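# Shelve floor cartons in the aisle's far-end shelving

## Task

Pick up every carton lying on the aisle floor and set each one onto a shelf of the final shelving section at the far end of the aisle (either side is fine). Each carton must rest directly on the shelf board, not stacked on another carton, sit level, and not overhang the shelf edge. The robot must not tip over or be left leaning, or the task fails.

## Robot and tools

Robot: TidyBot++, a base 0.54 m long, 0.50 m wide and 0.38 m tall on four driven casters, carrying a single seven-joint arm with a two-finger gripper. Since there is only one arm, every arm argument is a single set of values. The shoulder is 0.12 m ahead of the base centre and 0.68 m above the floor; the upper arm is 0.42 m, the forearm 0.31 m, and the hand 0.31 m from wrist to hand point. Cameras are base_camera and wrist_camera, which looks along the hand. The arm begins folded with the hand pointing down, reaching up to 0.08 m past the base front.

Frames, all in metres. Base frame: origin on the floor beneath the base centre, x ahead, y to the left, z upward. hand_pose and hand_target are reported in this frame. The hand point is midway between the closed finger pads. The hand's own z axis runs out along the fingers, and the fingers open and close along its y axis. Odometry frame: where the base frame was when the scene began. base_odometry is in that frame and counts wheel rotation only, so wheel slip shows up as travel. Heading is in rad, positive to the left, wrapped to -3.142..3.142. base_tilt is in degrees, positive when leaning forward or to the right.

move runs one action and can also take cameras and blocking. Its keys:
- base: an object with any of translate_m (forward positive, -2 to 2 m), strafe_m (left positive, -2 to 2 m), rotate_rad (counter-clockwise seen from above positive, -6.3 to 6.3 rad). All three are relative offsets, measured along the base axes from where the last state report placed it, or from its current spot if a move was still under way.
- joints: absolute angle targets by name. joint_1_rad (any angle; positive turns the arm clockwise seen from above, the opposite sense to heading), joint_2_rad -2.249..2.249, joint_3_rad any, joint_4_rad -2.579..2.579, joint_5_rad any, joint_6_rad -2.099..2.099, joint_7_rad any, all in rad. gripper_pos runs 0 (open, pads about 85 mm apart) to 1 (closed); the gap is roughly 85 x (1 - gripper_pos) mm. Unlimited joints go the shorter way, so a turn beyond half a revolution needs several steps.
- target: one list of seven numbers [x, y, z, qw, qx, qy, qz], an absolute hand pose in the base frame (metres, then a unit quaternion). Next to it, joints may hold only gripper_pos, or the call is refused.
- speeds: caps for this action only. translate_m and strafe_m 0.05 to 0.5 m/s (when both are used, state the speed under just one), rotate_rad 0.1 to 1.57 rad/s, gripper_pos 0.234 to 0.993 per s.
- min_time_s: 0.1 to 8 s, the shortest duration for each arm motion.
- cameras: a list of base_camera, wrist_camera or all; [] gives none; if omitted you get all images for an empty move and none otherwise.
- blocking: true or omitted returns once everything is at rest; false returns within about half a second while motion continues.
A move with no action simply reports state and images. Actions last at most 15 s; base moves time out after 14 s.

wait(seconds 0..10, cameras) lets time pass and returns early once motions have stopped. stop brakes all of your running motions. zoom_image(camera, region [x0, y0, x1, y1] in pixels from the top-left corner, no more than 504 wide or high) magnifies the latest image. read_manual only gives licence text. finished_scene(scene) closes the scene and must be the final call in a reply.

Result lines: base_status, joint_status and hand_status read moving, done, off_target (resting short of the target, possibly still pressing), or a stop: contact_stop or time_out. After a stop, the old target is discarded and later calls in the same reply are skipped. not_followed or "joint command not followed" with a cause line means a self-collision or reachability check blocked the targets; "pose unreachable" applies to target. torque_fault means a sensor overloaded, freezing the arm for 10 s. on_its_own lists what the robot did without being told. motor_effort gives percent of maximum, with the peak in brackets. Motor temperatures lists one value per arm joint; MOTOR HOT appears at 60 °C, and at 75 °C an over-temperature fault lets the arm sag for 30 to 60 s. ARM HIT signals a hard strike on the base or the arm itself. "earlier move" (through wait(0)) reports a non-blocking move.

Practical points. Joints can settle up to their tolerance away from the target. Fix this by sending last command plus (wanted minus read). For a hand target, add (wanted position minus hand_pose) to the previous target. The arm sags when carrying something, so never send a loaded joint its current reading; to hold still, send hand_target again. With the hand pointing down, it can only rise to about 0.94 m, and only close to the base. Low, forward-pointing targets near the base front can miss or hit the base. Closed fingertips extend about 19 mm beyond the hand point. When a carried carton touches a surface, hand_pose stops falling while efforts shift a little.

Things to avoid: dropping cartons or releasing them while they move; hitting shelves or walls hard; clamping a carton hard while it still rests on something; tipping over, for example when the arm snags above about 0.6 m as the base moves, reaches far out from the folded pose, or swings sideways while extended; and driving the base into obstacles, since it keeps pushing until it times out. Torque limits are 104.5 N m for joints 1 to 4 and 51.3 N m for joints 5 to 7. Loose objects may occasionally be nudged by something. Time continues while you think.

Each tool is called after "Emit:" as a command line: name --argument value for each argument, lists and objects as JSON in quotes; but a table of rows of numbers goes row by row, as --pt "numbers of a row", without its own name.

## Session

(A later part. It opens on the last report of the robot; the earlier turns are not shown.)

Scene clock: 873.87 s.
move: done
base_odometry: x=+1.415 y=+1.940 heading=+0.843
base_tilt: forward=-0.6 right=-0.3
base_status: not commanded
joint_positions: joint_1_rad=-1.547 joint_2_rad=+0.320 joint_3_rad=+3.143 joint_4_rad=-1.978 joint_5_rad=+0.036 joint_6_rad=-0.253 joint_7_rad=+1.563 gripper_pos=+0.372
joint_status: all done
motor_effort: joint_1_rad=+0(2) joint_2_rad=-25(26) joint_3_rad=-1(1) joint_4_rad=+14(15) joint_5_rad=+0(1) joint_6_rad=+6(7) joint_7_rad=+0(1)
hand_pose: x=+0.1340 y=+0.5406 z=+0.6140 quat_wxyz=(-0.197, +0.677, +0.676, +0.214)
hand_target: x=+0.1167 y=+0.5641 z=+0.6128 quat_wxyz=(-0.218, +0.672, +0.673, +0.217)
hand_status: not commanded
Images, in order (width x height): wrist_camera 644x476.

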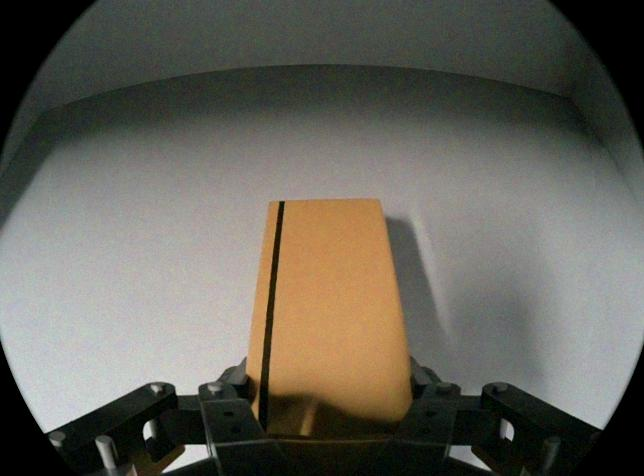

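Emit:
move --joints '{"joint_2_rad": 0.775, "joint_4_rad": -1.557, "joint_6_rad": 0.045}' --min_time_s 3 --cameras '["wrist_camera"]'

Scene clock: 895.63 s.
move: done
base_odometry: x=+1.415 y=+1.940 heading=+0.843
base_tilt: forward=-0.6 right=-0.3
base_status: not commanded
joint_positions: joint_1_rad=-1.547 joint_2_rad=+0.712 joint_3_rad=+3.143 joint_4_rad=-1.587 joint_5_rad=+0.036 joint_6_rad=+0.000 joint_7_rad=+1.563 gripper_pos=+0.372
joint_status: all done
motor_effort: joint_1_rad=-1(2) joint_2_rad=-36(37) joint_3_rad=-1(2) joint_4_rad=+15(16) joint_5_rad=-1(1) joint_6_rad=+8(9) joint_7_rad=+0(1)
hand_pose: x=+0.1362 y=+0.7419 z=+0.5843 quat_wxyz=(-0.281, +0.644, +0.646, +0.297)
hand_target: x=+0.1165 y=+0.7568 z=+0.5612 quat_wxyz=(-0.294, +0.644, +0.644, +0.292)
hand_status: not commanded
Images, in order (width x height): wrist_camera 644x476.

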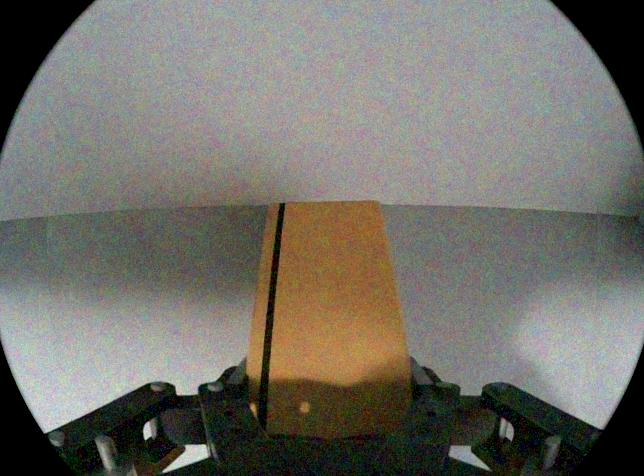

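Emit:
move --joints '{"joint_2_rad": 0.83, "joint_4_rad": -1.56, "joint_6_rad": 0.083}' --min_time_s 2 --cameras '["wrist_camera"]'

Scene clock: 913.73 s.
move: off_target
base_odometry: x=+1.415 y=+1.940 heading=+0.843
base_tilt: forward=-0.7 right=-0.3
base_status: not commanded
joint_positions: joint_1_rad=-1.547 joint_2_rad=+0.733 joint_3_rad=+3.143 joint_4_rad=-1.579 joint_5_rad=+0.036 joint_6_rad=+0.043 joint_7_rad=+1.563 gripper_pos=+0.372
joint_status: joint_2_rad off_target (ended at +0.733, target +0.830); the others done
motor_effort: joint_1_rad=+0(2) joint_2_rad=-30(37) joint_3_rad=+0(1) joint_4_rad=+11(15) joint_5_rad=-1(1) joint_6_rad=+7(9) joint_7_rad=+0(1)
hand_pose: x=+0.1359 y=+0.7518 z=+0.5825 quat_wxyz=(-0.291, +0.639, +0.642, +0.307)
hand_target: x=+0.1165 y=+0.7558 z=+0.5271 quat_wxyz=(-0.287, +0.646, +0.646, +0.286)
hand_status: not commanded
Images, in order (width x height): wrist_camera 644x476.

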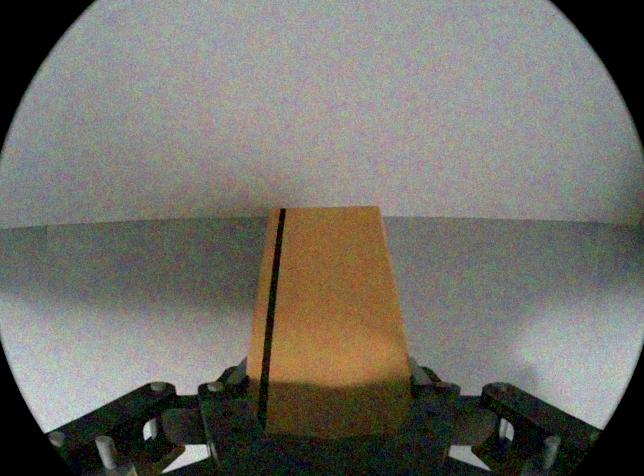

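Emit:
zoom_image --camera "wrist_camera" --region '[150, 180, 500, 476]'

Scaled by 1.440.

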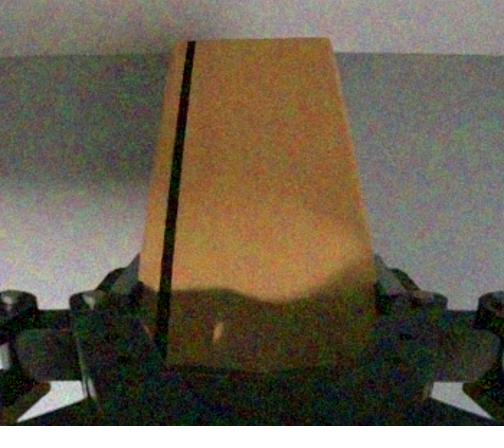

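Emit:
move --joints '{"joint_2_rad": 0.795, "joint_4_rad": -1.56, "joint_6_rad": -0.02}' --min_time_s 1.5 --cameras '["wrist_camera"]'

Scene clock: 937.57 s.
move: done
base_odometry: x=+1.415 y=+1.940 heading=+0.843
base_tilt: forward=-0.6 right=-0.3
base_status: not commanded
joint_positions: joint_1_rad=-1.547 joint_2_rad=+0.733 joint_3_rad=+3.143 joint_4_rad=-1.574 joint_5_rad=+0.036 joint_6_rad=+0.033 joint_7_rad=+1.563 gripper_pos=+0.372
joint_status: all done
motor_effort: joint_1_rad=-1(2) joint_2_rad=-30(31) joint_3_rad=-1(1) joint_4_rad=+12(13) joint_5_rad=+0(1) joint_6_rad=+7(8) joint_7_rad=+0(1)
hand_pose: x=+0.1360 y=+0.7517 z=+0.5823 quat_wxyz=(-0.290, +0.640, +0.643, +0.305)
hand_target: x=+0.1165 y=+0.7388 z=+0.5302 quat_wxyz=(-0.265, +0.656, +0.656, +0.264)
hand_status: not commanded
Images, in order (width x height): wrist_camera 644x476.

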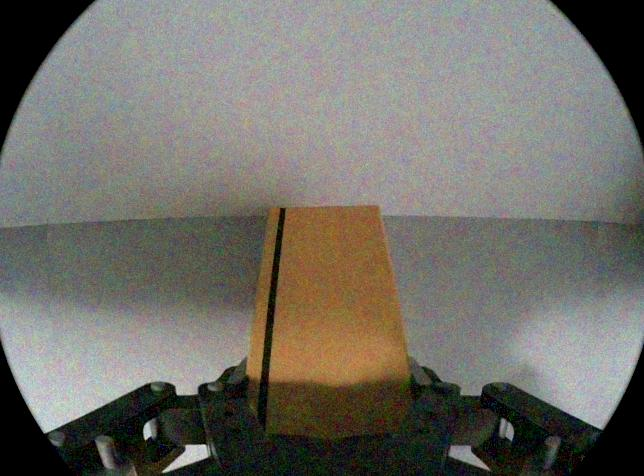

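Emit:
move --joints '{"joint_2_rad": 0.785, "joint_4_rad": -1.56, "joint_6_rad": -0.05}' --min_time_s 1.5 --cameras '["wrist_camera"]'

Scene clock: 944.07 s.
move: done
base_odometry: x=+1.415 y=+1.940 heading=+0.843
base_tilt: forward=-0.7 right=-0.2
base_status: not commanded
joint_positions: joint_1_rad=-1.547 joint_2_rad=+0.733 joint_3_rad=+3.143 joint_4_rad=-1.565 joint_5_rad=+0.036 joint_6_rad=+0.014 joint_7_rad=+1.563 gripper_pos=+0.372
joint_status: all done
motor_effort: joint_1_rad=+0(1) joint_2_rad=-30(31) joint_3_rad=+0(1) joint_4_rad=+9(13) joint_5_rad=+0(1) joint_6_rad=+5(7) joint_7_rad=+1(1)
hand_pose: x=+0.1360 y=+0.7516 z=+0.5820 quat_wxyz=(-0.286, +0.642, +0.644, +0.302)
hand_target: x=+0.1165 y=+0.7336 z=+0.5312 quat_wxyz=(-0.259, +0.658, +0.658, +0.257)
hand_status: not commanded
Images, in order (width x height): wrist_camera 644x476.

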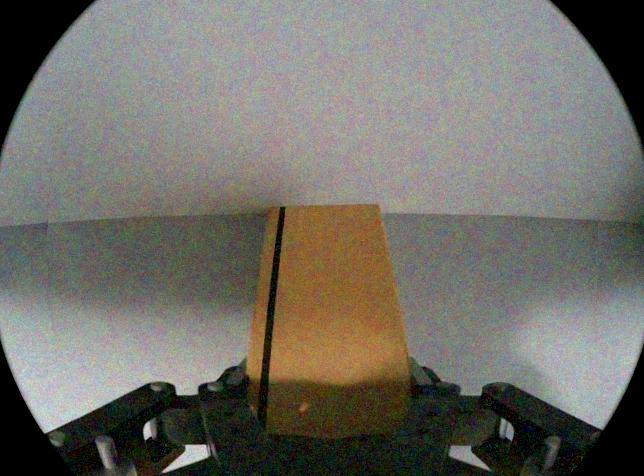

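Emit:
move --joints '{"gripper_pos": 0.15}' --speeds '{"gripper_pos": 0.234}' --cameras '["wrist_camera"]'

Scene clock: 949.57 s.
move: done
base_odometry: x=+1.415 y=+1.940 heading=+0.843
base_tilt: forward=-0.7 right=-0.3
base_status: not commanded
joint_positions: joint_1_rad=-1.547 joint_2_rad=+0.734 joint_3_rad=+3.143 joint_4_rad=-1.564 joint_5_rad=+0.036 joint_6_rad=-0.001 joint_7_rad=+1.563 gripper_pos=+0.152
joint_status: all done
motor_effort: joint_1_rad=-1(2) joint_2_rad=-37(38) joint_3_rad=-1(2) joint_4_rad=+15(15) joint_5_rad=+0(1) joint_6_rad=+7(8) joint_7_rad=+0(1)
hand_pose: x=+0.1360 y=+0.7487 z=+0.5781 quat_wxyz=(-0.281, +0.644, +0.647, +0.297)
hand_target: x=+0.1165 y=+0.7336 z=+0.5312 quat_wxyz=(-0.259, +0.658, +0.658, +0.257)
hand_status: not commanded
Images, in order (width x height): wrist_camera 644x476.

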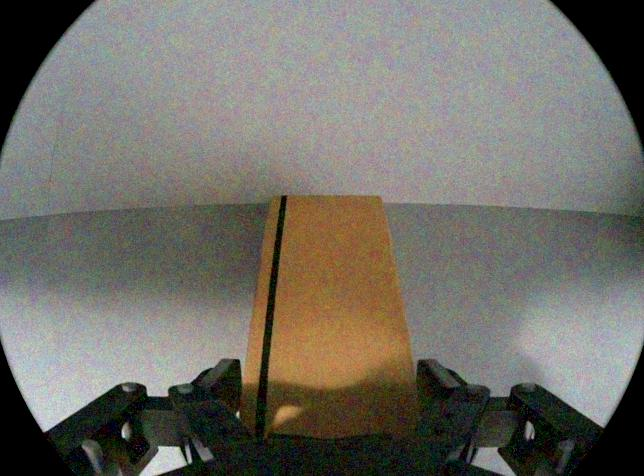

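Emit:
move --joints '{"gripper_pos": 0.0}' --speeds '{"gripper_pos": 0.3}' --cameras '[]'

Emit:
move --joints '{"joint_2_rad": 0.49, "joint_4_rad": -1.77, "joint_6_rad": -0.05}' --min_time_s 2.5 --cameras '["wrist_camera"]'

Emit:
move --joints '{"joint_2_rad": 0.18, "joint_4_rad": -1.95, "joint_6_rad": -0.18}' --min_time_s 2.5 --cameras '["wrist_camera"]'

Scene clock: 972.90 s.
move: done
base_odometry: x=+1.415 y=+1.940 heading=+0.843
base_tilt: forward=-0.7 right=-0.3
base_status: not commanded
joint_positions: joint_1_rad=-1.547 joint_2_rad=+0.734 joint_3_rad=+3.143 joint_4_rad=-1.564 joint_5_rad=+0.036 joint_6_rad=-0.001 joint_7_rad=+1.563 gripper_pos=+0.000
joint_status: all done
motor_effort: joint_1_rad=+0(2) joint_2_rad=-37(38) joint_3_rad=-1(2) joint_4_rad=+13(15) joint_5_rad=-1(1) joint_6_rad=+8(8) joint_7_rad=+0(1)
hand_pose: x=+0.1360 y=+0.7487 z=+0.5781 quat_wxyz=(-0.281, +0.644, +0.647, +0.297)
hand_target: x=+0.1165 y=+0.7336 z=+0.5312 quat_wxyz=(-0.259, +0.658, +0.658, +0.257)
hand_status: not commanded

Scene clock: 975.73 s.
move: done
base_odometry: x=+1.415 y=+1.940 heading=+0.843
base_tilt: forward=-0.7 right=-0.3
base_status: not commanded
joint_positions: joint_1_rad=-1.547 joint_2_rad=+0.520 joint_3_rad=+3.143 joint_4_rad=-1.749 joint_5_rad=+0.036 joint_6_rad=-0.003 joint_7_rad=+1.563 gripper_pos=+0.000
joint_status: all done
motor_effort: joint_1_rad=-1(2) joint_2_rad=-32(38) joint_3_rad=-1(2) joint_4_rad=+14(16) joint_5_rad=-1(1) joint_6_rad=+8(8) joint_7_rad=+0(1)
hand_pose: x=+0.1344 y=+0.6876 z=+0.6440 quat_wxyz=(-0.290, +0.640, +0.643, +0.306)
hand_target: x=+0.1166 y=+0.6706 z=+0.6434 quat_wxyz=(-0.286, +0.647, +0.647, +0.285)
hand_status: not commanded
Images, in order (width x height): wrist_camera 644x476.

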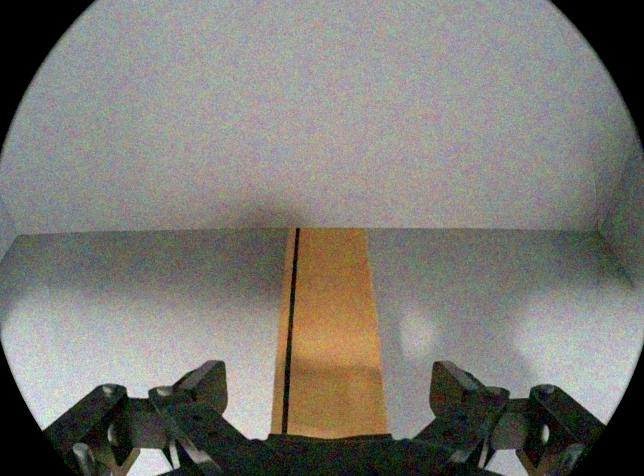

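Scene clock: 978.57 s.
move: done
base_odometry: x=+1.415 y=+1.940 heading=+0.843
base_tilt: forward=-0.7 right=-0.3
base_status: not commanded
joint_positions: joint_1_rad=-1.547 joint_2_rad=+0.207 joint_3_rad=+3.143 joint_4_rad=-1.928 joint_5_rad=+0.036 joint_6_rad=-0.130 joint_7_rad=+1.563 gripper_pos=+0.000
joint_status: all done
motor_effort: joint_1_rad=-1(2) joint_2_rad=-24(34) joint_3_rad=-1(1) joint_4_rad=+16(17) joint_5_rad=+0(1) joint_6_rad=+8(9) joint_7_rad=+0(1)
hand_pose: x=+0.1335 y=+0.5910 z=+0.7260 quat_wxyz=(-0.290, +0.640, +0.641, +0.309)
hand_target: x=+0.1167 y=+0.5718 z=+0.7193 quat_wxyz=(-0.286, +0.647, +0.647, +0.285)
hand_status: not commanded
Images, in order (width x height): wrist_camera 644x476.

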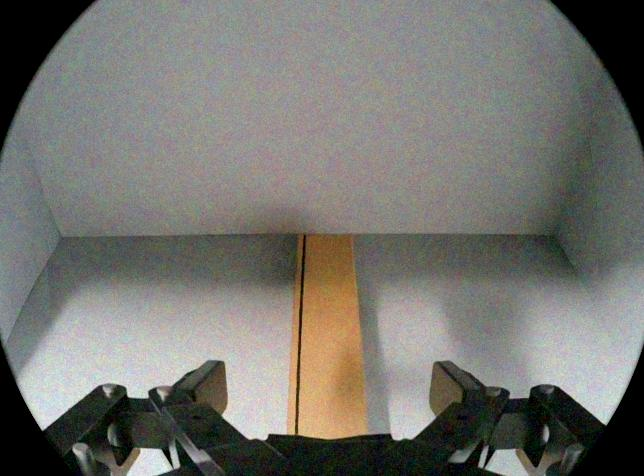

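Emit:
move --joints '{"joint_2_rad": -0.069, "joint_4_rad": -2.291, "joint_6_rad": -0.92}' --min_time_s 3 --cameras '["wrist_camera"]'

Emit:
move --joints '{"joint_1_rad": 0.0}' --min_time_s 3

Emit:
move --base '{"translate_m": -1.95}' --cameras '["all"]'

Scene clock: 993.07 s.
move: done
base_odometry: x=+1.415 y=+1.940 heading=+0.843
base_tilt: forward=-0.7 right=-0.3
base_status: not commanded
joint_positions: joint_1_rad=-1.547 joint_2_rad=-0.044 joint_3_rad=+3.143 joint_4_rad=-2.274 joint_5_rad=+0.036 joint_6_rad=-0.879 joint_7_rad=+1.563 gripper_pos=+0.000
joint_status: all done
motor_effort: joint_1_rad=-1(1) joint_2_rad=-11(25) joint_3_rad=-1(1) joint_4_rad=+10(16) joint_5_rad=-1(1) joint_6_rad=+1(8) joint_7_rad=+0(1)
hand_pose: x=+0.1321 y=+0.2403 z=+0.5987 quat_wxyz=(-0.002, +0.710, +0.703, +0.022)
hand_target: x=+0.1173 y=+0.2209 z=+0.5997 quat_wxyz=(+0.000, +0.707, +0.707, +0.000)
hand_status: not commanded
Images, in order (width x height): wrist_camera 644x476.

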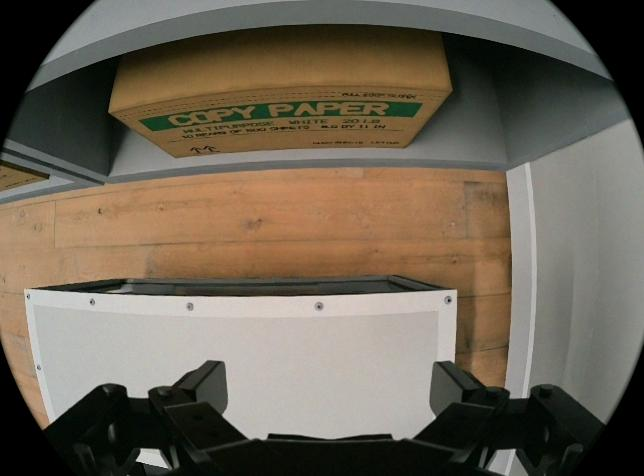

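Scene clock: 996.37 s.
move: done
base_odometry: x=+1.415 y=+1.940 heading=+0.843
base_tilt: forward=-0.7 right=-0.2
base_status: not commanded
joint_positions: joint_1_rad=-0.025 joint_2_rad=-0.044 joint_3_rad=+3.143 joint_4_rad=-2.274 joint_5_rad=+0.036 joint_6_rad=-0.880 joint_7_rad=+1.563 gripper_pos=+0.000
joint_status: all done
motor_effort: joint_1_rad=-2(3) joint_2_rad=-11(11) joint_3_rad=-1(1) joint_4_rad=+11(12) joint_5_rad=+0(1) joint_6_rad=+1(1) joint_7_rad=+0(1)
hand_pose: x=+0.3592 y=-0.0016 z=+0.5986 quat_wxyz=(+0.014, +1.000, +0.019, +0.016)
hand_target: x=+0.3399 y=+0.0017 z=+0.5997 quat_wxyz=(+0.000, +1.000, +0.000, +0.000)
hand_status: not commanded
pictures: none

Scene clock: 1000.83 s.
move: done
base_odometry: x=+0.118 y=+0.484 heading=+0.843
base_tilt: forward=-0.7 right=-0.3
base_status: done
joint_positions: joint_1_rad=-0.022 joint_2_rad=-0.057 joint_3_rad=+3.143 joint_4_rad=-2.280 joint_5_rad=+0.036 joint_6_rad=-0.888 joint_7_rad=+1.563 gripper_pos=+0.000
joint_status: not commanded
motor_effort: joint_1_rad=+0(2) joint_2_rad=-10(14) joint_3_rad=+0(1) joint_4_rad=+11(13) joint_5_rad=+0(1) joint_6_rad=+1(2) joint_7_rad=+0(1)
hand_pose: x=+0.3547 y=-0.0023 z=+0.6000 quat_wxyz=(+0.014, +1.000, +0.018, +0.015)
hand_target: x=+0.3399 y=+0.0017 z=+0.5997 quat_wxyz=(+0.000, +1.000, +0.000, +0.000)
hand_status: not commanded
pictures: base_camera, wrist_camera
Images, in order (width x height): base_camera 644x364, wrist_camera 644x476.

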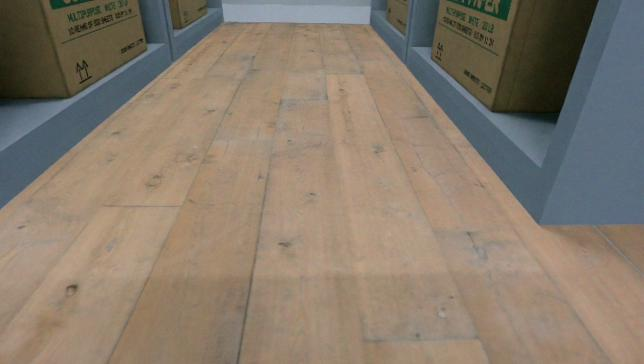

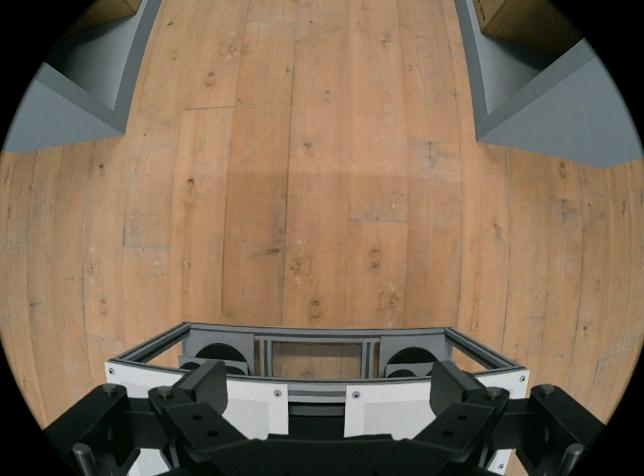

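Emit:
move --base '{"translate_m": -0.323, "strafe_m": 0.259}'

Emit:
move --base '{"rotate_rad": -1.04}'

Emit:
move --joints '{"joint_2_rad": 1.449, "joint_4_rad": -1.746, "joint_6_rad": 0.739}' --min_time_s 3.5 --cameras '["all"]'

Scene clock: 1019.33 s.
move: done
base_odometry: x=-0.291 y=+0.415 heading=+0.843
base_tilt: forward=-0.7 right=-0.3
base_status: done
joint_positions: joint_1_rad=-0.022 joint_2_rad=-0.058 joint_3_rad=+3.143 joint_4_rad=-2.280 joint_5_rad=+0.036 joint_6_rad=-0.889 joint_7_rad=+1.563 gripper_pos=+0.000
joint_status: not commanded
motor_effort: joint_1_rad=+0(2) joint_2_rad=-10(12) joint_3_rad=+0(1) joint_4_rad=+11(13) joint_5_rad=+0(1) joint_6_rad=+1(2) joint_7_rad=+0(1)
hand_pose: x=+0.3541 y=-0.0025 z=+0.6002 quat_wxyz=(+0.014, +1.000, +0.017, +0.015)
hand_target: x=+0.3399 y=+0.0017 z=+0.5997 quat_wxyz=(+0.000, +1.000, +0.000, +0.000)
hand_status: not commanded
pictures: none

Scene clock: 1021.30 s.
move: done
base_odometry: x=-0.291 y=+0.415 heading=-0.196
base_tilt: forward=-0.7 right=-0.3
base_status: done
joint_positions: joint_1_rad=-0.018 joint_2_rad=-0.058 joint_3_rad=+3.143 joint_4_rad=-2.280 joint_5_rad=+0.036 joint_6_rad=-0.889 joint_7_rad=+1.563 gripper_pos=+0.000
joint_status: not commanded
motor_effort: joint_1_rad=-1(3) joint_2_rad=-11(11) joint_3_rad=+0(1) joint_4_rad=+12(12) joint_5_rad=+0(1) joint_6_rad=+1(1) joint_7_rad=+0(1)
hand_pose: x=+0.3541 y=-0.0034 z=+0.6002 quat_wxyz=(+0.014, +1.000, +0.015, +0.015)
hand_target: x=+0.3399 y=+0.0017 z=+0.5997 quat_wxyz=(+0.000, +1.000, +0.000, +0.000)
hand_status: not commanded
pictures: none

Scene clock: 1025.43 s.
move: done
base_odometry: x=-0.291 y=+0.415 heading=-0.196
base_tilt: forward=-0.6 right=-0.3
base_status: not commanded
joint_positions: joint_1_rad=-0.018 joint_2_rad=+1.400 joint_3_rad=+3.143 joint_4_rad=-1.767 joint_5_rad=+0.036 joint_6_rad=+0.697 joint_7_rad=+1.563 gripper_pos=+0.000
joint_status: all done
motor_effort: joint_1_rad=+0(1) joint_2_rad=-35(38) joint_3_rad=-1(2) joint_4_rad=+2(13) joint_5_rad=-1(1) joint_6_rad=+6(7) joint_7_rad=+1(1)
hand_pose: x=+0.7186 y=+0.0184 z=+0.1951 quat_wxyz=(-0.010, +0.944, +0.021, +0.329)
hand_target: x=+0.7169 y=+0.0022 z=+0.1781 quat_wxyz=(-0.001, +0.942, -0.001, +0.336)
hand_status: not commanded
pictures: base_camera, wrist_camera
Images, in order (width x height): base_camera 644x364, wrist_camera 644x476.

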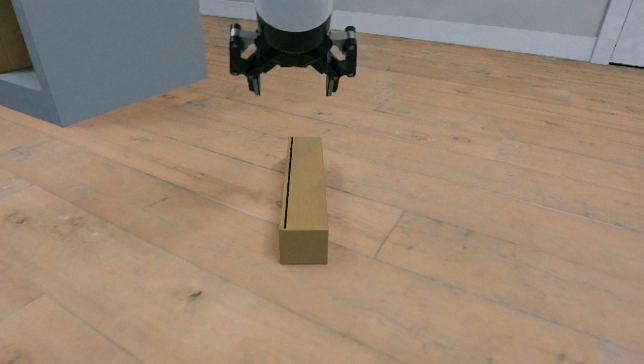

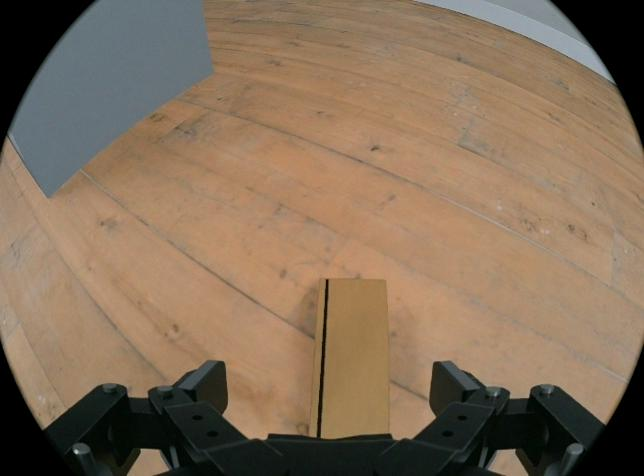

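Emit:
move --base '{"rotate_rad": -0.05, "strafe_m": 0.018}' --speeds '{"rotate_rad": 0.1}' --cameras '["wrist_camera"]'

Scene clock: 1041.27 s.
move: done
base_odometry: x=-0.287 y=+0.432 heading=-0.246
base_tilt: forward=-0.7 right=-0.3
base_status: done
joint_positions: joint_1_rad=-0.010 joint_2_rad=+1.400 joint_3_rad=+3.142 joint_4_rad=-1.767 joint_5_rad=+0.036 joint_6_rad=+0.698 joint_7_rad=+1.563 gripper_pos=+0.000
joint_status: not commanded
motor_effort: joint_1_rad=-1(4) joint_2_rad=-35(36) joint_3_rad=-1(3) joint_4_rad=+2(3) joint_5_rad=-1(1) joint_6_rad=+6(6) joint_7_rad=+0(1)
hand_pose: x=+0.7192 y=+0.0139 z=+0.1955 quat_wxyz=(-0.009, +0.944, +0.018, +0.330)
hand_target: x=+0.7169 y=+0.0022 z=+0.1781 quat_wxyz=(-0.001, +0.942, -0.001, +0.336)
hand_status: not commanded
Images, in order (width x height): wrist_camera 644x476.

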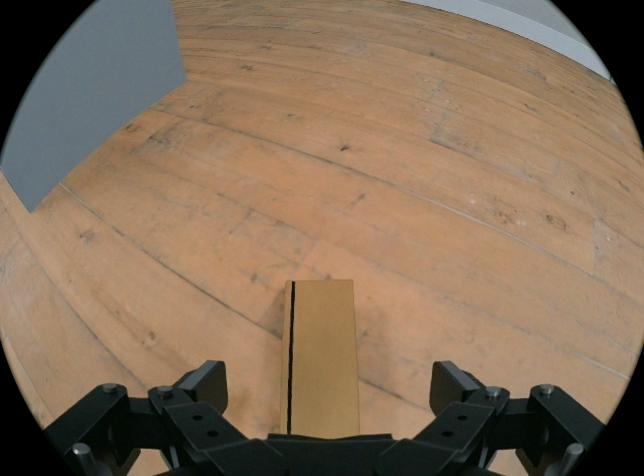

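Emit:
move --base '{"strafe_m": 0.008}' --joints '{"joint_2_rad": 1.68, "joint_4_rad": -1.501, "joint_6_rad": 0.618}' --min_time_s 2.5 --cameras '["wrist_camera"]'

Emit:
move --joints '{"joint_2_rad": 1.80, "joint_4_rad": -1.347, "joint_6_rad": 0.596}' --min_time_s 2.5 --cameras '["wrist_camera"]'

Scene clock: 1059.83 s.
move: done
base_odometry: x=-0.285 y=+0.440 heading=-0.247
base_tilt: forward=-0.6 right=-0.2
base_status: done
joint_positions: joint_1_rad=-0.008 joint_2_rad=+1.624 joint_3_rad=+3.142 joint_4_rad=-1.522 joint_5_rad=+0.036 joint_6_rad=+0.665 joint_7_rad=+1.563 gripper_pos=+0.000
joint_status: all done
motor_effort: joint_1_rad=-1(4) joint_2_rad=-37(38) joint_3_rad=-1(3) joint_4_rad=+2(4) joint_5_rad=+0(1) joint_6_rad=+6(8) joint_7_rad=+1(1)
hand_pose: x=+0.7289 y=+0.0129 z=+0.0994 quat_wxyz=(-0.008, +0.946, +0.017, +0.325)
hand_target: x=+0.6951 y=+0.0022 z=+0.0612 quat_wxyz=(-0.001, +0.958, -0.001, +0.285)
hand_status: not commanded
Images, in order (width x height): wrist_camera 644x476.

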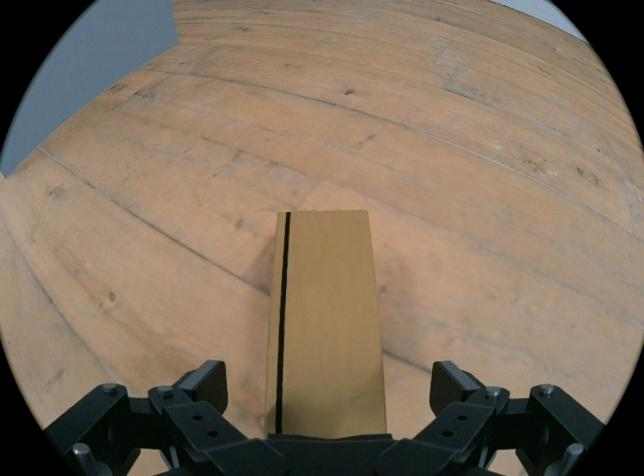

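Scene clock: 1062.63 s.
move: done
base_odometry: x=-0.285 y=+0.440 heading=-0.247
base_tilt: forward=-0.7 right=-0.3
base_status: not commanded
joint_positions: joint_1_rad=-0.008 joint_2_rad=+1.741 joint_3_rad=+3.142 joint_4_rad=-1.369 joint_5_rad=+0.036 joint_6_rad=+0.644 joint_7_rad=+1.563 gripper_pos=+0.000
joint_status: all done
motor_effort: joint_1_rad=+0(2) joint_2_rad=-36(38) joint_3_rad=-1(2) joint_4_rad=+2(4) joint_5_rad=-1(1) joint_6_rad=+6(8) joint_7_rad=+0(1)
hand_pose: x=+0.7378 y=+0.0128 z=+0.0531 quat_wxyz=(-0.008, +0.943, +0.018, +0.331)
hand_target: x=+0.7004 y=+0.0022 z=+0.0133 quat_wxyz=(-0.001, +0.957, -0.001, +0.291)
hand_status: not commanded
Images, in order (width x height): wrist_camera 644x476.

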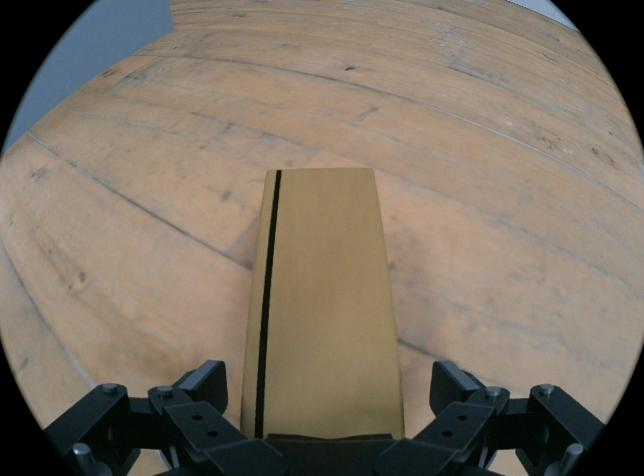

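Emit:
move --joints '{"joint_2_rad": 1.816, "joint_4_rad": -1.347, "joint_6_rad": 0.59}' --min_time_s 1 --cameras '[]'

Emit:
move --joints '{"gripper_pos": 0.34}' --speeds '{"gripper_pos": 0.234}' --cameras '["wrist_camera"]'

Emit:
move --joints '{"gripper_pos": 0.385}' --speeds '{"gripper_pos": 0.234}' --cameras '["wrist_camera"]'

Scene clock: 1074.87 s.
move: done
base_odometry: x=-0.285 y=+0.440 heading=-0.247
base_tilt: forward=-0.6 right=-0.3
base_status: not commanded
joint_positions: joint_1_rad=-0.008 joint_2_rad=+1.757 joint_3_rad=+3.142 joint_4_rad=-1.369 joint_5_rad=+0.036 joint_6_rad=+0.637 joint_7_rad=+1.563 gripper_pos=+0.000
joint_status: all done
motor_effort: joint_1_rad=-1(1) joint_2_rad=-36(37) joint_3_rad=-2(2) joint_4_rad=+2(4) joint_5_rad=-1(1) joint_6_rad=+6(8) joint_7_rad=+0(1)
hand_pose: x=+0.7262 y=+0.0127 z=+0.0421 quat_wxyz=(-0.008, +0.947, +0.017, +0.321)
hand_target: x=+0.6881 y=+0.0022 z=+0.0031 quat_wxyz=(-0.001, +0.960, -0.001, +0.280)
hand_status: not commanded

Scene clock: 1077.20 s.
move: done
base_odometry: x=-0.285 y=+0.440 heading=-0.247
base_tilt: forward=-0.7 right=-0.3
base_status: not commanded
joint_positions: joint_1_rad=-0.008 joint_2_rad=+1.757 joint_3_rad=+3.142 joint_4_rad=-1.368 joint_5_rad=+0.036 joint_6_rad=+0.637 joint_7_rad=+1.563 gripper_pos=+0.337
joint_status: all done
motor_effort: joint_1_rad=-1(2) joint_2_rad=-34(36) joint_3_rad=-1(2) joint_4_rad=+3(3) joint_5_rad=-1(1) joint_6_rad=+5(6) joint_7_rad=+0(1)
hand_pose: x=+0.7264 y=+0.0127 z=+0.0422 quat_wxyz=(-0.008, +0.947, +0.017, +0.321)
hand_target: x=+0.6881 y=+0.0022 z=+0.0031 quat_wxyz=(-0.001, +0.960, -0.001, +0.280)
hand_status: not commanded
Images, in order (width x height): wrist_camera 644x476.

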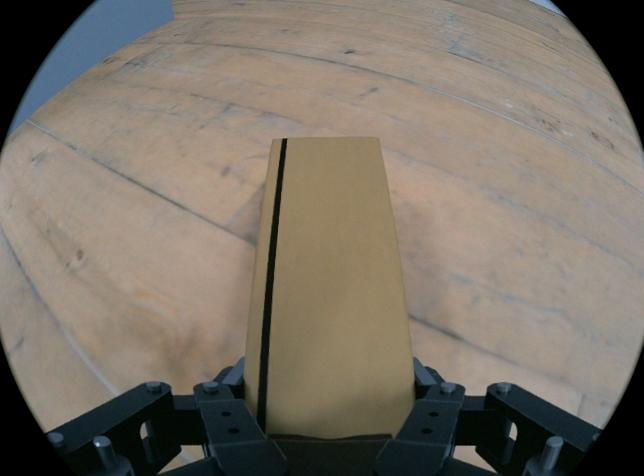

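Scene clock: 1078.30 s.
move: off_target
base_odometry: x=-0.285 y=+0.440 heading=-0.247
base_tilt: forward=-0.7 right=-0.3
base_status: not commanded
joint_positions: joint_1_rad=-0.008 joint_2_rad=+1.757 joint_3_rad=+3.142 joint_4_rad=-1.367 joint_5_rad=+0.036 joint_6_rad=+0.637 joint_7_rad=+1.563 gripper_pos=+0.367
joint_status: gripper_pos off_target (ended at +0.367, target +0.385)
motor_effort: joint_1_rad=-1(2) joint_2_rad=-30(34) joint_3_rad=-1(2) joint_4_rad=+2(3) joint_5_rad=+0(1) joint_6_rad=+3(5) joint_7_rad=+0(0)
hand_pose: x=+0.7270 y=+0.0127 z=+0.0424 quat_wxyz=(-0.008, +0.947, +0.017, +0.321)
hand_target: x=+0.6881 y=+0.0022 z=+0.0031 quat_wxyz=(-0.001, +0.960, -0.001, +0.280)
hand_status: not commanded
Images, in order (width x height): wrist_camera 644x476.

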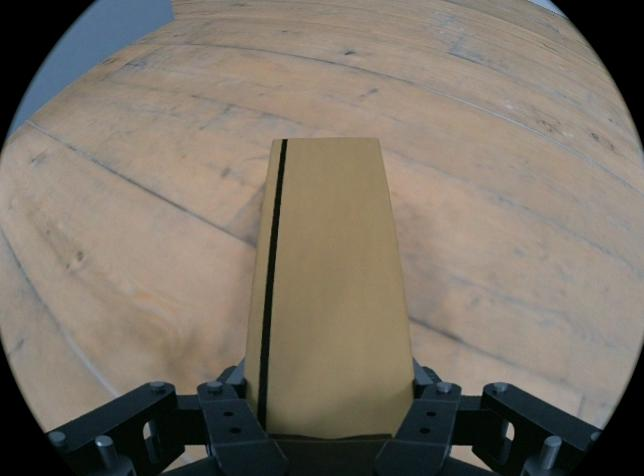

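Emit:
move --joints '{"joint_2_rad": -0.069, "joint_4_rad": -2.291, "joint_6_rad": -0.92}' --min_time_s 6 --cameras '["all"]'

Scene clock: 1095.93 s.
move: done
base_odometry: x=-0.285 y=+0.440 heading=-0.247
base_tilt: forward=-0.7 right=-0.3
base_status: not commanded
joint_positions: joint_1_rad=-0.008 joint_2_rad=-0.048 joint_3_rad=+3.142 joint_4_rad=-2.273 joint_5_rad=+0.036 joint_6_rad=-0.879 joint_7_rad=+1.563 gripper_pos=+0.367
joint_status: all done
motor_effort: joint_1_rad=-1(2) joint_2_rad=-11(39) joint_3_rad=-1(2) joint_4_rad=+12(13) joint_5_rad=+0(1) joint_6_rad=+1(7) joint_7_rad=+0(1)
hand_pose: x=+0.3599 y=-0.0054 z=+0.5996 quat_wxyz=(+0.014, +1.000, +0.011, +0.019)
hand_target: x=+0.3399 y=+0.0017 z=+0.5997 quat_wxyz=(+0.000, +1.000, +0.000, +0.000)
hand_status: not commanded
pictures: base_camera, wrist_camera
Images, in order (width x height): base_camera 644x364, wrist_camera 644x476.

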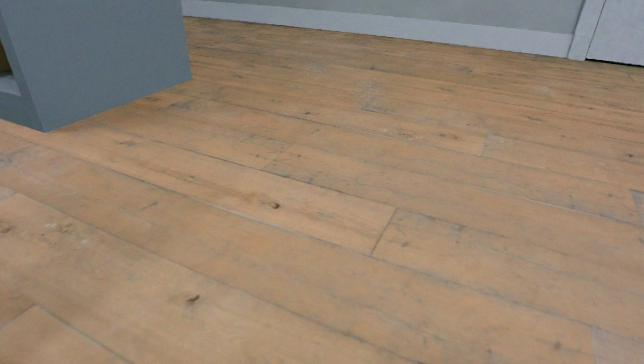

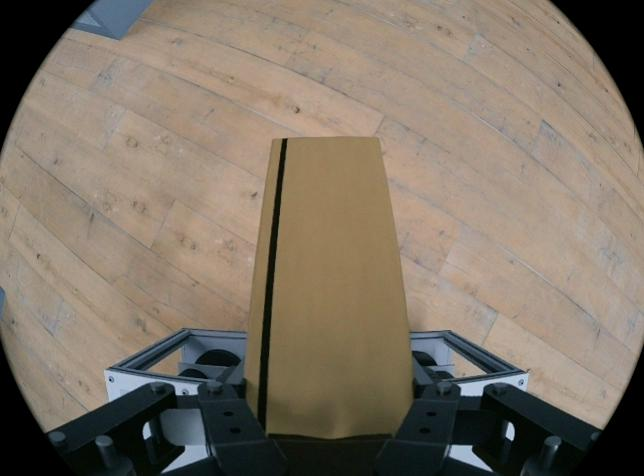

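Emit:
move --base '{"rotate_rad": 1.09}'

Emit:
move --base '{"translate_m": 0.5, "strafe_m": -0.272}' --cameras '["all"]'

Scene clock: 1105.03 s.
move: done
base_odometry: x=-0.285 y=+0.440 heading=+0.843
base_tilt: forward=-0.7 right=-0.3
base_status: done
joint_positions: joint_1_rad=-0.008 joint_2_rad=-0.048 joint_3_rad=+3.142 joint_4_rad=-2.273 joint_5_rad=+0.036 joint_6_rad=-0.880 joint_7_rad=+1.563 gripper_pos=+0.367
joint_status: not commanded
motor_effort: joint_1_rad=-1(2) joint_2_rad=-11(12) joint_3_rad=+0(2) joint_4_rad=+12(13) joint_5_rad=+0(1) joint_6_rad=+1(1) joint_7_rad=+0(1)
hand_pose: x=+0.3594 y=-0.0053 z=+0.5996 quat_wxyz=(+0.014, +1.000, +0.011, +0.018)
hand_target: x=+0.3399 y=+0.0017 z=+0.5997 quat_wxyz=(+0.000, +1.000, +0.000, +0.000)
hand_status: not commanded
pictures: none

Scene clock: 1107.47 s.
move: done
base_odometry: x=+0.251 y=+0.633 heading=+0.844
base_tilt: forward=-0.7 right=-0.3
base_status: done
joint_positions: joint_1_rad=-0.008 joint_2_rad=-0.051 joint_3_rad=+3.142 joint_4_rad=-2.276 joint_5_rad=+0.036 joint_6_rad=-0.885 joint_7_rad=+1.563 gripper_pos=+0.367
joint_status: not commanded
motor_effort: joint_1_rad=-1(2) joint_2_rad=-11(13) joint_3_rad=-1(1) joint_4_rad=+13(13) joint_5_rad=+0(1) joint_6_rad=+1(2) joint_7_rad=+0(1)
hand_pose: x=+0.3569 y=-0.0054 z=+0.5996 quat_wxyz=(+0.014, +1.000, +0.011, +0.016)
hand_target: x=+0.3399 y=+0.0017 z=+0.5997 quat_wxyz=(+0.000, +1.000, +0.000, +0.000)
hand_status: not commanded
pictures: base_camera, wrist_camera
Images, in order (width x height): base_camera 644x364, wrist_camera 644x476.

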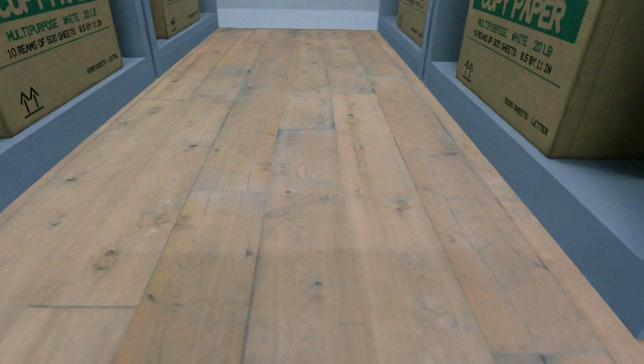

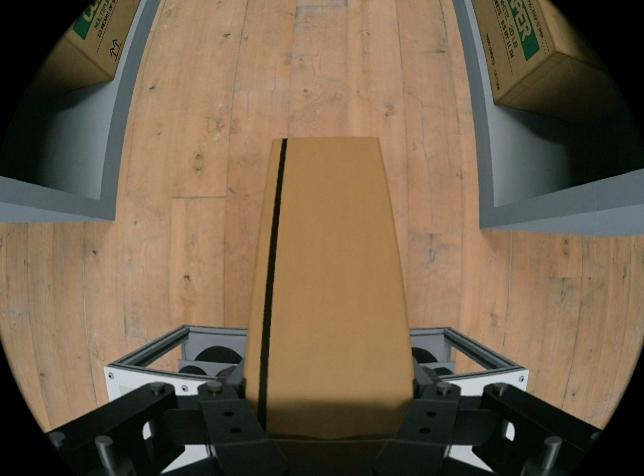

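Emit:
move --base '{"translate_m": 1.5}' --speeds '{"translate_m": 0.4}' --cameras '["all"]'

Scene clock: 1114.87 s.
move: done
base_odometry: x=+1.248 y=+1.753 heading=+0.843
base_tilt: forward=-0.6 right=-0.3
base_status: done
joint_positions: joint_1_rad=-0.008 joint_2_rad=-0.055 joint_3_rad=+3.142 joint_4_rad=-2.280 joint_5_rad=+0.036 joint_6_rad=-0.888 joint_7_rad=+1.563 gripper_pos=+0.367
joint_status: not commanded
motor_effort: joint_1_rad=-1(2) joint_2_rad=-11(13) joint_3_rad=-1(1) joint_4_rad=+11(13) joint_5_rad=+0(1) joint_6_rad=+1(2) joint_7_rad=+0(1)
hand_pose: x=+0.3545 y=-0.0054 z=+0.5997 quat_wxyz=(+0.014, +1.000, +0.011, +0.015)
hand_target: x=+0.3399 y=+0.0017 z=+0.5997 quat_wxyz=(+0.000, +1.000, +0.000, +0.000)
hand_status: not commanded
pictures: base_camera, wrist_camera
Images, in order (width x height): base_camera 644x364, wrist_camera 644x476.

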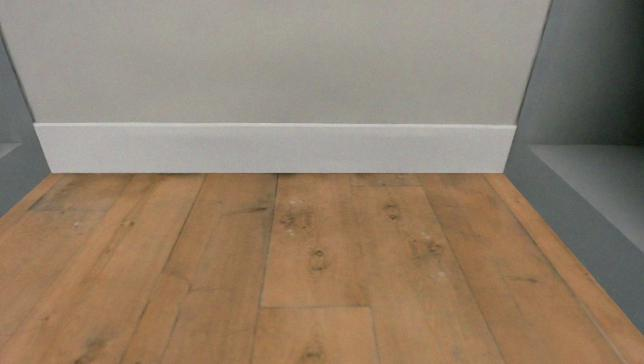

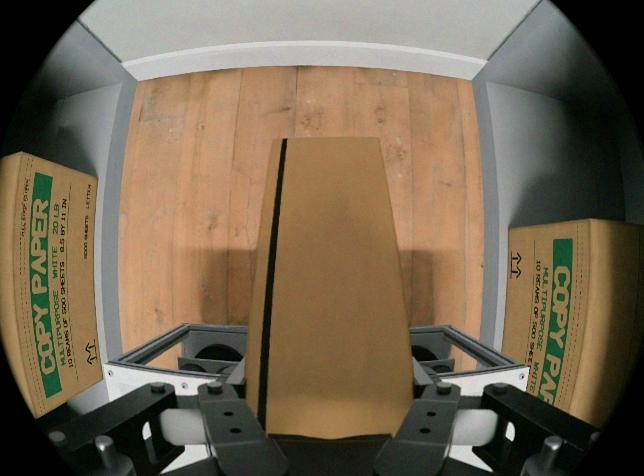

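Emit:
move --joints '{"joint_1_rad": -1.585}' --min_time_s 5 --cameras '[]'

Emit:
move --joints '{"joint_2_rad": -0.03, "joint_4_rad": -2.0, "joint_6_rad": -0.83}' --min_time_s 2.5 --cameras '["wrist_camera"]'

Emit:
move --joints '{"joint_2_rad": 0.255, "joint_4_rad": -1.96, "joint_6_rad": -0.365}' --min_time_s 2.5 --cameras '["wrist_camera"]'

Scene clock: 1182.90 s.
move: done
base_odometry: x=+1.248 y=+1.753 heading=+0.843
base_tilt: forward=-0.6 right=-0.3
base_status: not commanded
joint_positions: joint_1_rad=-1.561 joint_2_rad=-0.055 joint_3_rad=+3.142 joint_4_rad=-2.280 joint_5_rad=+0.036 joint_6_rad=-0.888 joint_7_rad=+1.563 gripper_pos=+0.367
joint_status: all done
motor_effort: joint_1_rad=-1(3) joint_2_rad=-11(11) joint_3_rad=+0(1) joint_4_rad=+12(13) joint_5_rad=+0(1) joint_6_rad=+1(1) joint_7_rad=+0(1)
hand_pose: x=+0.1288 y=+0.2354 z=+0.5997 quat_wxyz=(+0.000, +0.706, +0.708, +0.020)
hand_target: x=+0.1142 y=+0.2208 z=+0.5997 quat_wxyz=(+0.000, +0.702, +0.712, +0.000)
hand_status: not commanded

Scene clock: 1185.70 s.
move: done
base_odometry: x=+1.248 y=+1.753 heading=+0.843
base_tilt: forward=-0.6 right=-0.3
base_status: not commanded
joint_positions: joint_1_rad=-1.561 joint_2_rad=-0.055 joint_3_rad=+3.142 joint_4_rad=-2.032 joint_5_rad=+0.036 joint_6_rad=-0.870 joint_7_rad=+1.563 gripper_pos=+0.367
joint_status: all done
motor_effort: joint_1_rad=-1(2) joint_2_rad=-14(15) joint_3_rad=-1(1) joint_4_rad=+14(16) joint_5_rad=+0(1) joint_6_rad=+3(4) joint_7_rad=+0(1)
hand_pose: x=+0.1299 y=+0.3561 z=+0.6802 quat_wxyz=(-0.093, +0.699, +0.700, +0.115)
hand_target: x=+0.1116 y=+0.3812 z=+0.6869 quat_wxyz=(-0.121, +0.692, +0.702, +0.119)
hand_status: not commanded
Images, in order (width x height): wrist_camera 644x476.

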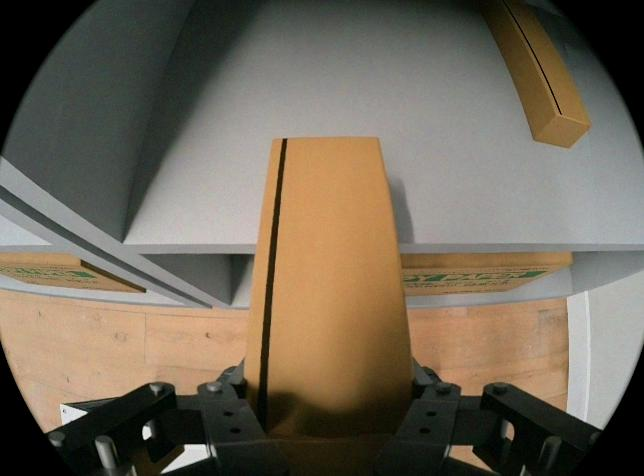

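Scene clock: 1188.50 s.
move: done
base_odometry: x=+1.248 y=+1.753 heading=+0.843
base_tilt: forward=-0.7 right=-0.3
base_status: not commanded
joint_positions: joint_1_rad=-1.561 joint_2_rad=+0.217 joint_3_rad=+3.142 joint_4_rad=-1.995 joint_5_rad=+0.036 joint_6_rad=-0.408 joint_7_rad=+1.563 gripper_pos=+0.367
joint_status: all done
motor_effort: joint_1_rad=-1(2) joint_2_rad=-22(23) joint_3_rad=-1(1) joint_4_rad=+13(16) joint_5_rad=+0(1) joint_6_rad=+5(6) joint_7_rad=+0(1)
hand_pose: x=+0.1273 y=+0.4977 z=+0.6348 quat_wxyz=(-0.174, +0.679, +0.687, +0.190)
hand_target: x=+0.1094 y=+0.5232 z=+0.6367 quat_wxyz=(-0.198, +0.674, +0.684, +0.194)
hand_status: not commanded
Images, in order (width x height): wrist_camera 644x476.

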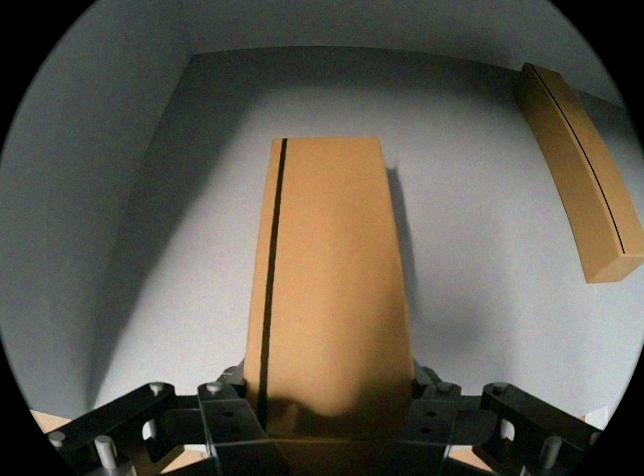

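Emit:
move --joints '{"joint_2_rad": 0.48, "joint_4_rad": -1.79, "joint_6_rad": -0.235}' --min_time_s 2.5 --cameras '["wrist_camera"]'

Emit:
move --joints '{"joint_2_rad": 0.643, "joint_4_rad": -1.571, "joint_6_rad": -0.33}' --min_time_s 2.5 --cameras '["wrist_camera"]'

Scene clock: 1203.40 s.
move: done
base_odometry: x=+1.248 y=+1.753 heading=+0.843
base_tilt: forward=-0.7 right=-0.3
base_status: not commanded
joint_positions: joint_1_rad=-1.561 joint_2_rad=+0.434 joint_3_rad=+3.142 joint_4_rad=-1.824 joint_5_rad=+0.036 joint_6_rad=-0.278 joint_7_rad=+1.563 gripper_pos=+0.367
joint_status: all done
motor_effort: joint_1_rad=-1(2) joint_2_rad=-29(30) joint_3_rad=-1(1) joint_4_rad=+14(16) joint_5_rad=+0(1) joint_6_rad=+6(7) joint_7_rad=+0(1)
hand_pose: x=+0.1270 y=+0.5973 z=+0.6083 quat_wxyz=(-0.204, +0.670, +0.679, +0.218)
hand_target: x=+0.1079 y=+0.6198 z=+0.6024 quat_wxyz=(-0.223, +0.667, +0.676, +0.219)
hand_status: not commanded
Images, in order (width x height): wrist_camera 644x476.

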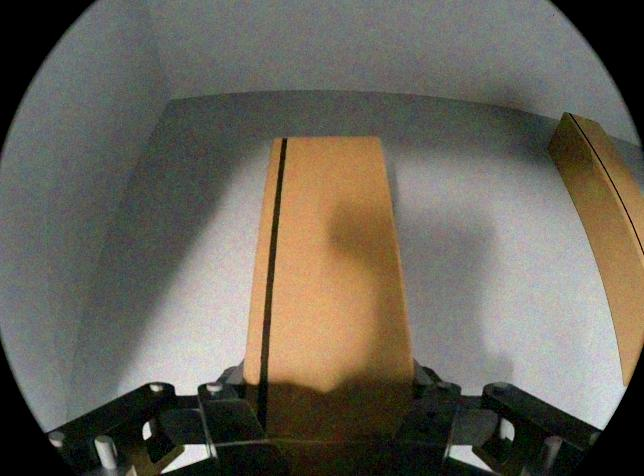

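Scene clock: 1206.20 s.
move: done
base_odometry: x=+1.248 y=+1.753 heading=+0.843
base_tilt: forward=-0.6 right=-0.3
base_status: not commanded
joint_positions: joint_1_rad=-1.561 joint_2_rad=+0.590 joint_3_rad=+3.142 joint_4_rad=-1.606 joint_5_rad=+0.036 joint_6_rad=-0.285 joint_7_rad=+1.563 gripper_pos=+0.367
joint_status: all done
motor_effort: joint_1_rad=-1(2) joint_2_rad=-35(36) joint_3_rad=-1(2) joint_4_rad=+15(16) joint_5_rad=+0(1) joint_6_rad=+6(8) joint_7_rad=+0(1)
hand_pose: x=+0.1279 y=+0.6802 z=+0.6016 quat_wxyz=(-0.222, +0.665, +0.673, +0.237)
hand_target: x=+0.1071 y=+0.6789 z=+0.5727 quat_wxyz=(-0.210, +0.671, +0.681, +0.206)
hand_status: not commanded
Images, in order (width x height): wrist_camera 644x476.

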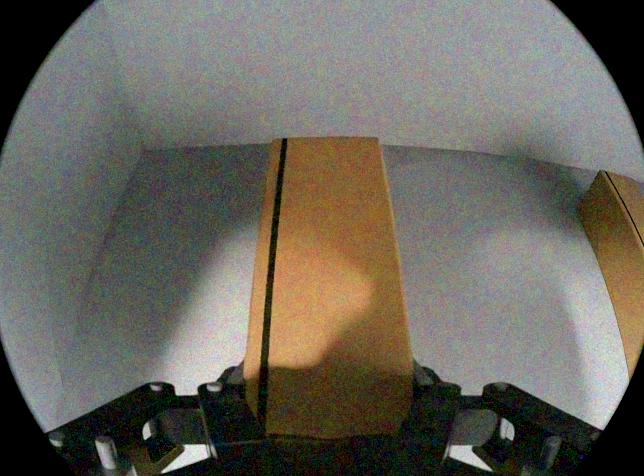

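Emit:
move --joints '{"joint_2_rad": 0.673, "joint_4_rad": -1.571, "joint_6_rad": -0.213}' --min_time_s 1.5 --cameras '["wrist_camera"]'

Scene clock: 1220.97 s.
move: done
base_odometry: x=+1.248 y=+1.753 heading=+0.843
base_tilt: forward=-0.7 right=-0.3
base_status: not commanded
joint_positions: joint_1_rad=-1.561 joint_2_rad=+0.618 joint_3_rad=+3.142 joint_4_rad=-1.606 joint_5_rad=+0.036 joint_6_rad=-0.255 joint_7_rad=+1.563 gripper_pos=+0.367
joint_status: all done
motor_effort: joint_1_rad=-1(2) joint_2_rad=-35(36) joint_3_rad=-1(1) joint_4_rad=+14(16) joint_5_rad=+0(1) joint_6_rad=+6(8) joint_7_rad=+0(1)
hand_pose: x=+0.1276 y=+0.6852 z=+0.5884 quat_wxyz=(-0.223, +0.664, +0.673, +0.238)
hand_target: x=+0.1067 y=+0.7048 z=+0.5737 quat_wxyz=(-0.240, +0.661, +0.671, +0.235)
hand_status: not commanded
Images, in order (width x height): wrist_camera 644x476.

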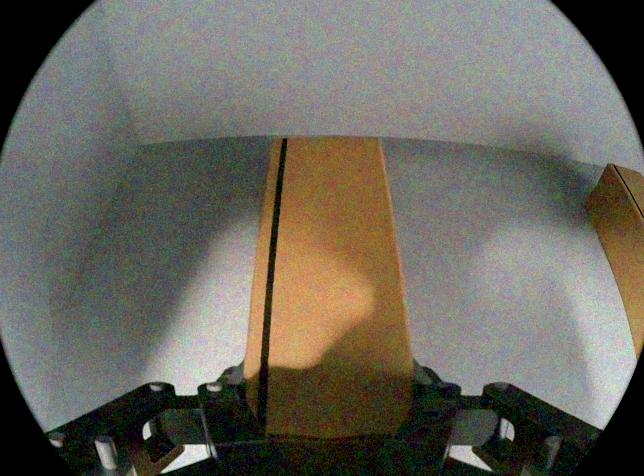

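Emit:
move --joints '{"joint_2_rad": 0.69, "joint_4_rad": -1.571, "joint_6_rad": -0.20}' --min_time_s 1 --cameras '[]'

Emit:
move --joints '{"joint_2_rad": 0.705, "joint_4_rad": -1.571, "joint_6_rad": -0.187}' --min_time_s 1 --cameras '["wrist_camera"]'

Scene clock: 1228.37 s.
move: done
base_odometry: x=+1.248 y=+1.753 heading=+0.843
base_tilt: forward=-0.7 right=-0.3
base_status: not commanded
joint_positions: joint_1_rad=-1.561 joint_2_rad=+0.635 joint_3_rad=+3.142 joint_4_rad=-1.606 joint_5_rad=+0.036 joint_6_rad=-0.243 joint_7_rad=+1.563 gripper_pos=+0.367
joint_status: all done
motor_effort: joint_1_rad=-1(1) joint_2_rad=-35(37) joint_3_rad=-1(2) joint_4_rad=+14(15) joint_5_rad=+0(1) joint_6_rad=+6(7) joint_7_rad=+0(1)
hand_pose: x=+0.1275 y=+0.6864 z=+0.5792 quat_wxyz=(-0.221, +0.665, +0.674, +0.236)
hand_target: x=+0.1067 y=+0.7060 z=+0.5643 quat_wxyz=(-0.238, +0.662, +0.671, +0.234)
hand_status: not commanded

Scene clock: 1229.67 s.
move: done
base_odometry: x=+1.248 y=+1.753 heading=+0.843
base_tilt: forward=-0.6 right=-0.3
base_status: not commanded
joint_positions: joint_1_rad=-1.561 joint_2_rad=+0.640 joint_3_rad=+3.142 joint_4_rad=-1.603 joint_5_rad=+0.036 joint_6_rad=-0.231 joint_7_rad=+1.563 gripper_pos=+0.367
joint_status: all done
motor_effort: joint_1_rad=-1(1) joint_2_rad=-34(36) joint_3_rad=-1(1) joint_4_rad=+14(16) joint_5_rad=+0(1) joint_6_rad=+7(8) joint_7_rad=+0(1)
hand_pose: x=+0.1274 y=+0.6897 z=+0.5788 quat_wxyz=(-0.224, +0.663, +0.673, +0.239)
hand_target: x=+0.1066 y=+0.7073 z=+0.5562 quat_wxyz=(-0.238, +0.662, +0.672, +0.233)
hand_status: not commanded
Images, in order (width x height): wrist_camera 644x476.

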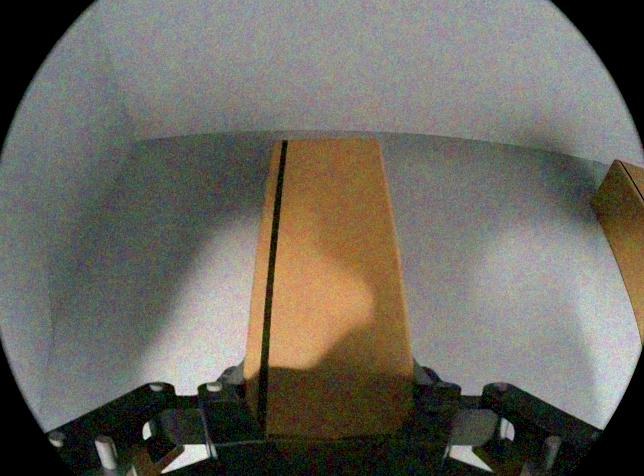

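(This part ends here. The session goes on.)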